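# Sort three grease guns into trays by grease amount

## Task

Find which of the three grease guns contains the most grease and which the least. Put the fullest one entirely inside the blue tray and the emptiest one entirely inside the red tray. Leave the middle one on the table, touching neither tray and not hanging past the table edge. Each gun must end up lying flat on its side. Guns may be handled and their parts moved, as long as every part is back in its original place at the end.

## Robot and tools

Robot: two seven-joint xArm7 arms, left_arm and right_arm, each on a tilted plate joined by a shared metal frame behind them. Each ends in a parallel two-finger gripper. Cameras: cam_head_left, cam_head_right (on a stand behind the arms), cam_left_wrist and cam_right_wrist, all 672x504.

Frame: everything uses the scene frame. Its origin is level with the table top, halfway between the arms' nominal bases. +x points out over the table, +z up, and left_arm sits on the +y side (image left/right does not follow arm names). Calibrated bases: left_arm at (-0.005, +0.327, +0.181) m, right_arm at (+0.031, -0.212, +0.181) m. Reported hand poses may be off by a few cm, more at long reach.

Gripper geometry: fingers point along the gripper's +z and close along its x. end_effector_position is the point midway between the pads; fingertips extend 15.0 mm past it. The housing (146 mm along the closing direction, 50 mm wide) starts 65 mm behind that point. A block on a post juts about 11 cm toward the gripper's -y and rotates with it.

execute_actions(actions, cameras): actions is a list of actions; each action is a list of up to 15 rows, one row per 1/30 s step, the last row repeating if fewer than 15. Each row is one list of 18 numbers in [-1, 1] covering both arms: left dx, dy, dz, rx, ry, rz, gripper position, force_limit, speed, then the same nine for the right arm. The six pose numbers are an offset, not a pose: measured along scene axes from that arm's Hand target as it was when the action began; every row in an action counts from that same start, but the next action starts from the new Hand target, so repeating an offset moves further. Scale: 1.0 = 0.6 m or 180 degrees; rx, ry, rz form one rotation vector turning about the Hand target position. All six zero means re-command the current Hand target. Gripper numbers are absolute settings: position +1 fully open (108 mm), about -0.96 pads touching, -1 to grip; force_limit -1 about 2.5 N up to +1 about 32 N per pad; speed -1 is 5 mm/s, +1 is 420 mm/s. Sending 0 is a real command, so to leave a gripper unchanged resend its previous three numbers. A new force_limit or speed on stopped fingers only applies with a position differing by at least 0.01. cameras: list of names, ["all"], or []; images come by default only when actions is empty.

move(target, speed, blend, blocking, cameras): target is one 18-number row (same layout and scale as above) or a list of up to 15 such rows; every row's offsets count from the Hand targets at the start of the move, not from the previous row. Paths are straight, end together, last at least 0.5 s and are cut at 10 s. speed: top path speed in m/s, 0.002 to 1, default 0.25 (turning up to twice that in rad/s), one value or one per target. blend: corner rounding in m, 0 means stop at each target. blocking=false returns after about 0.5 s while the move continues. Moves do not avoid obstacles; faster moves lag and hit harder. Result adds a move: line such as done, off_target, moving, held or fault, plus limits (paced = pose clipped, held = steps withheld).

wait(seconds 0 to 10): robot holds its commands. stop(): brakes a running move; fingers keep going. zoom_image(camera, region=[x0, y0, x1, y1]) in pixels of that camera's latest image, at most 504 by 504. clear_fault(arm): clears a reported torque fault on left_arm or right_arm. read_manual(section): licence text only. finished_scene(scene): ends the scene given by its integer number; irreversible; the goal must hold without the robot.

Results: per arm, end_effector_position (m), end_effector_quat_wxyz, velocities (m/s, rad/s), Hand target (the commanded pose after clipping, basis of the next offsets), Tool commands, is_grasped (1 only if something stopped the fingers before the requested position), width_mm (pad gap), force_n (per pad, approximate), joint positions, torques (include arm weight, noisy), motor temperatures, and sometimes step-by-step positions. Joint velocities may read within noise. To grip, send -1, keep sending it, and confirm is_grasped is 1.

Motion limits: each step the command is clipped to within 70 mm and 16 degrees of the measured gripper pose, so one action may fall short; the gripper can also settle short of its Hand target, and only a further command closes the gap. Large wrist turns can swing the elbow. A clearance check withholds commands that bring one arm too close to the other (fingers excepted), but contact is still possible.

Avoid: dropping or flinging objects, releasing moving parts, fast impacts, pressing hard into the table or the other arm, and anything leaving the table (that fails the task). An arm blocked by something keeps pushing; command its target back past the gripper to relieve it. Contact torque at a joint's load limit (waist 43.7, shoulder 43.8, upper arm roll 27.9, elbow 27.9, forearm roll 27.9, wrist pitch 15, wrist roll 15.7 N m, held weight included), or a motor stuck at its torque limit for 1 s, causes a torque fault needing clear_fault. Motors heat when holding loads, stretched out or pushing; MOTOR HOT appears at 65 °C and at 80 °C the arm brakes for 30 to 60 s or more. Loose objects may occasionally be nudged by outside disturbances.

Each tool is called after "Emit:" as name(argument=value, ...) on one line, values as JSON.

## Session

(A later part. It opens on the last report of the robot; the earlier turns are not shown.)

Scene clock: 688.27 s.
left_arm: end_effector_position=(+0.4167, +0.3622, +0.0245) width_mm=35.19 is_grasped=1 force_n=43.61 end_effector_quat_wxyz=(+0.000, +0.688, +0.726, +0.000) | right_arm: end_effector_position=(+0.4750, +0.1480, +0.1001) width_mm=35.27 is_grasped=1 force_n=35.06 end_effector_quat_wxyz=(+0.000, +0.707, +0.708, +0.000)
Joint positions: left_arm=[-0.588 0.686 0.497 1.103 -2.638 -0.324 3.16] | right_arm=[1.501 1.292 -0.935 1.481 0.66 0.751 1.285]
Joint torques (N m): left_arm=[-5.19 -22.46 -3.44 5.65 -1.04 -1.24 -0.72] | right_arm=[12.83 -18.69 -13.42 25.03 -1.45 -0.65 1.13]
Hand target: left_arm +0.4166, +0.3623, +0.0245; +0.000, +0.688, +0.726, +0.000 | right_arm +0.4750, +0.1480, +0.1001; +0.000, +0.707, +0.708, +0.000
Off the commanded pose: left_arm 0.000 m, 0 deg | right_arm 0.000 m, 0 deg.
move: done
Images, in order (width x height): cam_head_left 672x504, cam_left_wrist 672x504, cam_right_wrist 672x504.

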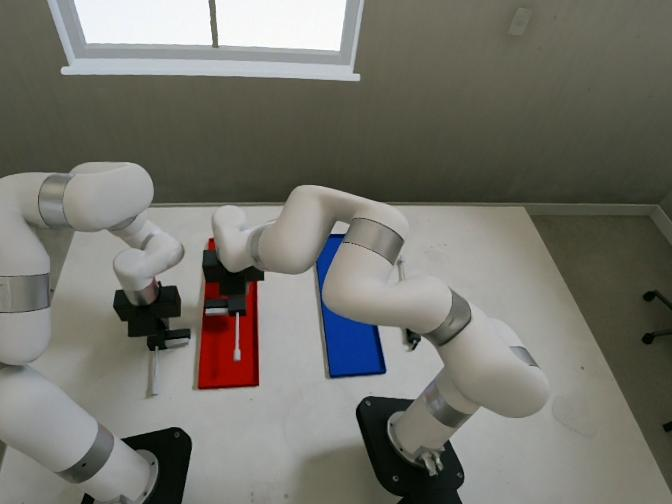

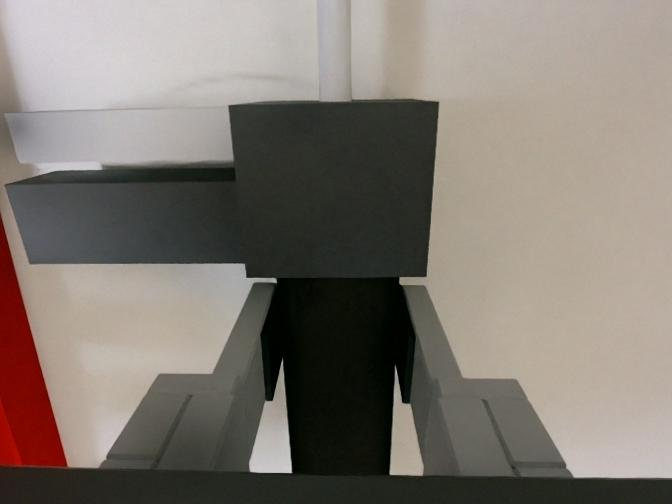

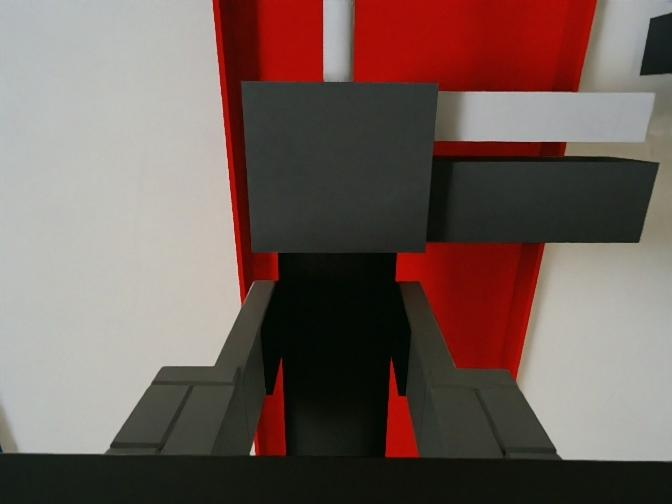

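Emit:
move(target=[[0,0,0,0,0,0,-1,1.0,-0.65,0,0.005,-0.1127,0,0,0,-1,0.9,-0.65],[0,0,0,0,0,0,-1,1.0,-0.65,0,0.005,-0.1127,0,0,0,-0.15,0.8,-0.4],[0,0,0.1592,0,0,0,-1,1.0,-0.65,0,0.005,0.0332,0,0,0,-0.15,0.8,-0.4],[0.0057,-0.2372,0.2425,0,0,-0.0167,-1,1.0,-0.65,-0.0917,-0.6133,0.1665,0,0,0,-0.15,0.8,-0.4],[0.0057,-0.5538,0.0758,0,0,-0.0167,-1,1.0,-0.65,-0.0917,-0.6133,0.1665,0,0,0,-0.15,0.8,-0.4],[0.0057,-0.5538,0.0033,0,0,-0.0167,0.05,0.8,-0.4,-0.0917,-0.6133,0.1665,0,0,0,0.4,0.8,-0.4],[0.0057,-0.5538,0.1592,0,0,-0.0167,0.05,0.8,-0.4,-0.0917,-0.6133,0.1665,0,0,0,0.4,0.8,-0.4],[0.0057,-0.1872,0.2925,0,0,-0.0167,0.05,0.8,-0.4,-0.0917,-0.2125,0,0,0,0,0.4,0.8,-0.4]], speed=[0.08,0.2,0.3,0.45,0.4,0.07,0.3,0.45], blend=[0,0,0.03,0.05,0.02,0,0.03,0], cameras=["cam_right_wrist","cam_head_left"])

Scene clock: 783.17 s.
left_arm: end_effector_position=(+0.4201, +0.2500, +0.2000) width_mm=55.75 is_grasped=0 force_n=0.00 end_effector_quat_wxyz=(+0.000, +0.707, +0.708, +0.000) | right_arm: end_effector_position=(+0.4200, +0.0205, +0.1001) width_mm=75.00 is_grasped=0 force_n=0.00 end_effector_quat_wxyz=(+0.000, +0.707, +0.708, +0.000)
Joint positions: left_arm=[-0.915 0.471 0.412 1.193 -2.686 -0.782 3.023] | right_arm=[1.676 1.044 -0.962 0.919 0.756 0.481 1.066]
Joint torques (N m): left_arm=[-15.52 -28.57 -2.48 7.45 2.42 -0.05 -1.36] | right_arm=[6.86 -10.16 -4.87 18.87 -1.48 -0.33 1.2]
Hand target: left_arm +0.4201, +0.2500, +0.2000; +0.000, +0.707, +0.708, +0.000 | right_arm +0.4200, +0.0205, +0.1001; +0.000, +0.707, +0.708, +0.000
Off the commanded pose: left_arm 0.000 m, 0 deg | right_arm 0.000 m, 0 deg.
move: done; limits=paced
Images, in order (width x height): cam_head_left 672x504, cam_right_wrist 672x504.

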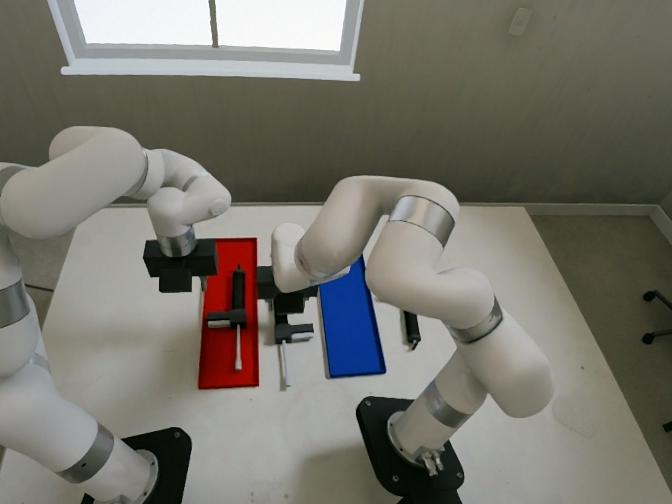

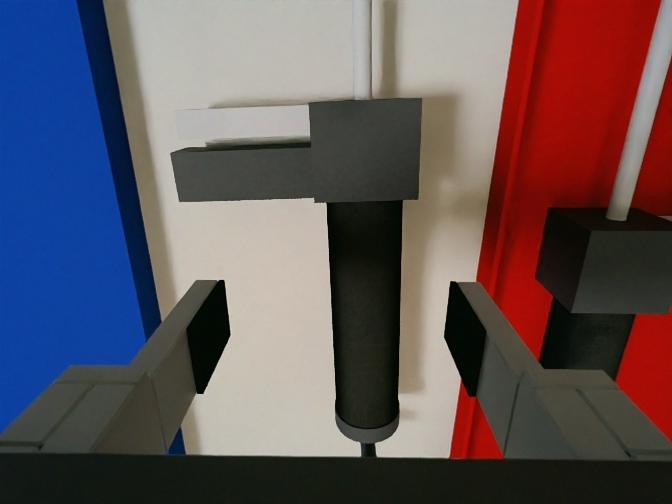

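Emit:
move(target=[[0,0,0,0,0,0,0.05,0.8,-0.4,0.005,0.0267,-0.0167,0,0,0.0122,0.4,0.8,-0.4],[0,0,0,0,0,0,0.05,0.8,-0.4,0.005,0.0267,-0.1193,0,0,0.0122,-1,0.9,-0.65],[0,0,0,0,0,0,0.05,0.8,-0.4,0.005,0.0267,0,0,0,0.0122,-1,0.9,-0.65],[0,0,0,0,0,0,0.05,0.8,-0.4,0.15,-0.2592,0,0,0,0,-1,0.9,-0.65]], speed=[0.3,0.25,0.3,0.4], blend=[0.01,0,0.03,0], cameras=["cam_right_wrist","cam_head_left"])

Scene clock: 805.70 s.
left_arm: end_effector_position=(+0.4201, +0.2500, +0.2000) width_mm=55.75 is_grasped=0 force_n=0.00 end_effector_quat_wxyz=(+0.000, +0.707, +0.708, +0.000) | right_arm: end_effector_position=(+0.5100, -0.1350, +0.1001) width_mm=35.18 is_grasped=1 force_n=43.26 end_effector_quat_wxyz=(+0.000, +0.707, +0.708, +0.000)
Joint positions: left_arm=[-0.915 0.471 0.412 1.193 -2.686 -0.782 3.023] | right_arm=[1.439 0.868 -1.134 0.846 0.699 0.419 0.697]
Joint torques (N m): left_arm=[-15.33 -28.69 -2.45 8.19 2.08 -1.59 -1.23] | right_arm=[8.54 -14.34 -9.27 20.42 -1.62 -0.74 -1.57]
Hand target: left_arm +0.4201, +0.2500, +0.2000; +0.000, +0.707, +0.708, +0.000 | right_arm +0.5100, -0.1350, +0.1001; +0.000, +0.707, +0.708, +0.000
Off the commanded pose: left_arm 0.000 m, 0 deg | right_arm 0.000 m, 0 deg.
move: done; blend cut to 0.0096 m at target 1
Images, in order (width x height): cam_head_left 672x504, cam_right_wrist 672x504.

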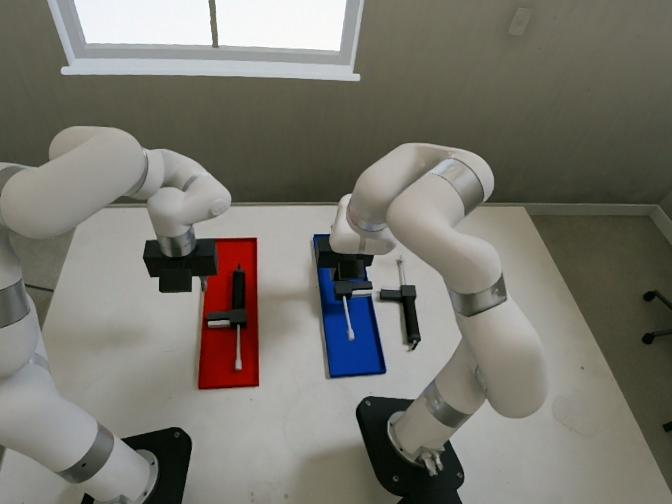

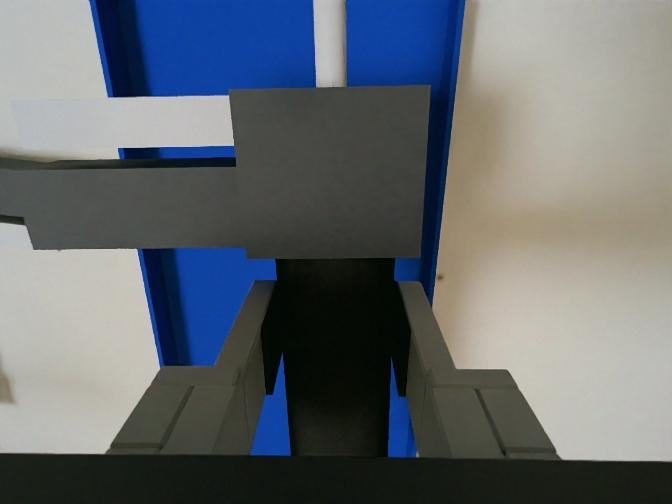

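Emit:
move(target=[[0,0,0,0,0,0,0.05,0.8,-0.4,0,0.0042,-0.04,0,0,0,-1,0.9,-0.65],[0,0,0,0,0,0,0.05,0.8,-0.4,0,0.0042,-0.1127,0,0,0,-0.15,0.8,-0.4],[0,0,0,0,0,0,0.05,0.8,-0.4,0,0.0042,0.16,0,0,0,-0.15,0.8,-0.4]], speed=[0.15,0.07,0.3], blend=[0.01,0,0], cameras=["cam_right_wrist","cam_head_left","cam_head_right","cam_left_wrist"])

Scene clock: 824.60 s.
left_arm: end_effector_position=(+0.4201, +0.2500, +0.2000) width_mm=55.75 is_grasped=0 force_n=0.00 end_effector_quat_wxyz=(+0.000, +0.707, +0.708, +0.000) | right_arm: end_effector_position=(+0.5100, -0.1325, +0.1960) width_mm=44.74 is_grasped=0 force_n=0.00 end_effector_quat_wxyz=(+0.000, +0.707, +0.708, +0.000)
Joint positions: left_arm=[-0.915 0.471 0.412 1.193 -2.686 -0.782 3.023] | right_arm=[1.776 0.773 -1.455 0.808 0.477 0.635 0.863]
Joint torques (N m): left_arm=[-15.34 -28.52 -2.48 8.46 1.24 -3.6 -1.08] | right_arm=[20.78 -1.37 -8.25 14.79 -1.53 -0.32 1.18]
Hand target: left_arm +0.4201, +0.2500, +0.2000; +0.000, +0.707, +0.708, +0.000 | right_arm +0.5100, -0.1325, +0.1961; +0.000, +0.707, +0.708, +0.000
Off the commanded pose: left_arm 0.000 m, 0 deg | right_arm 0.000 m, 0 deg.
move: done

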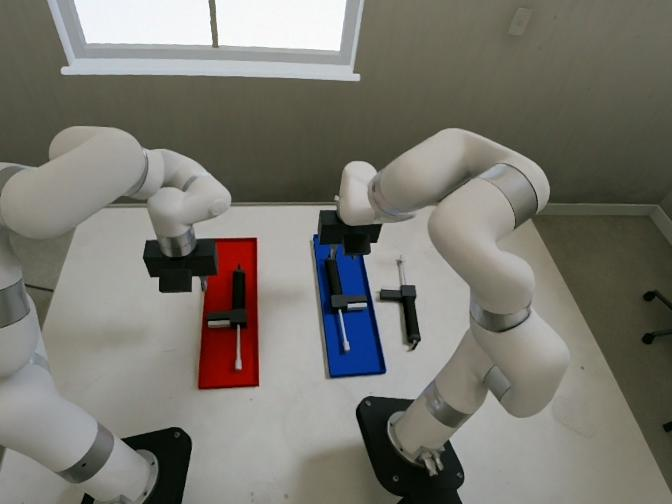

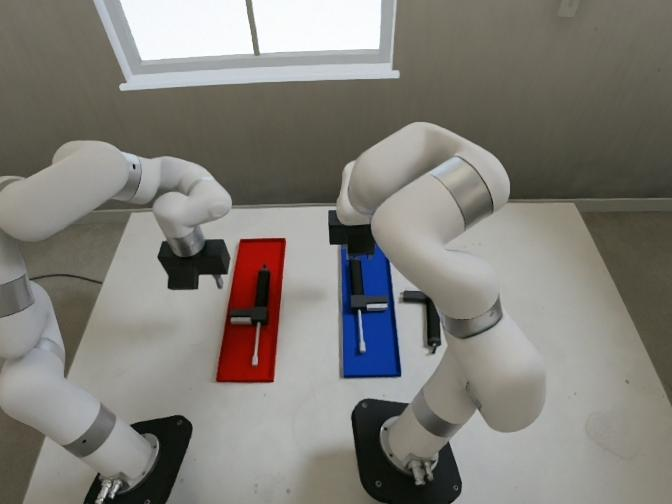

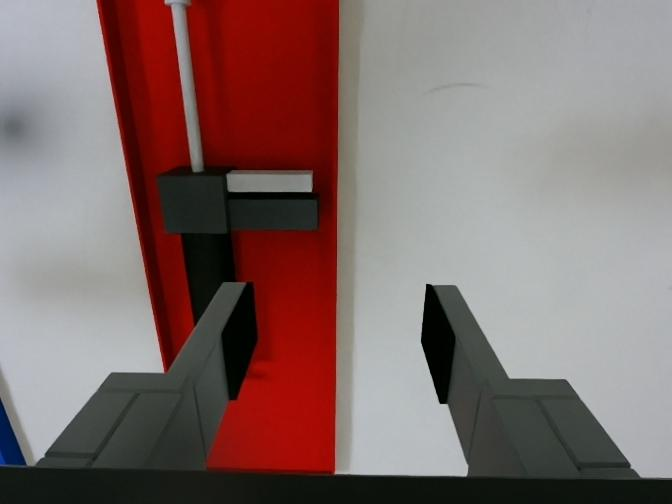

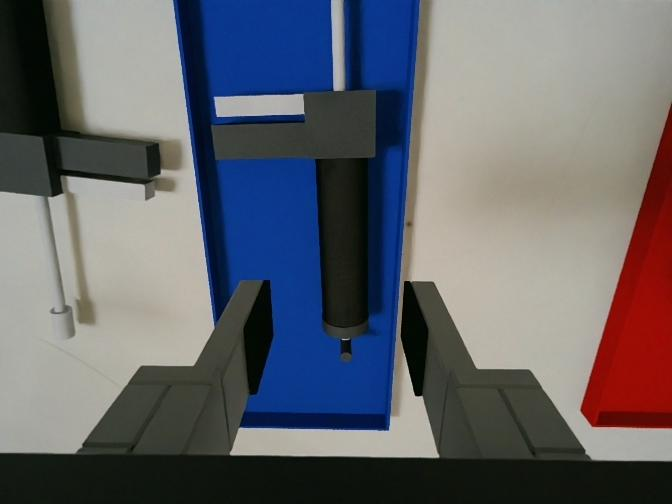

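Emit:
finished_scene(scene=3)

The scene is finished: the task was done.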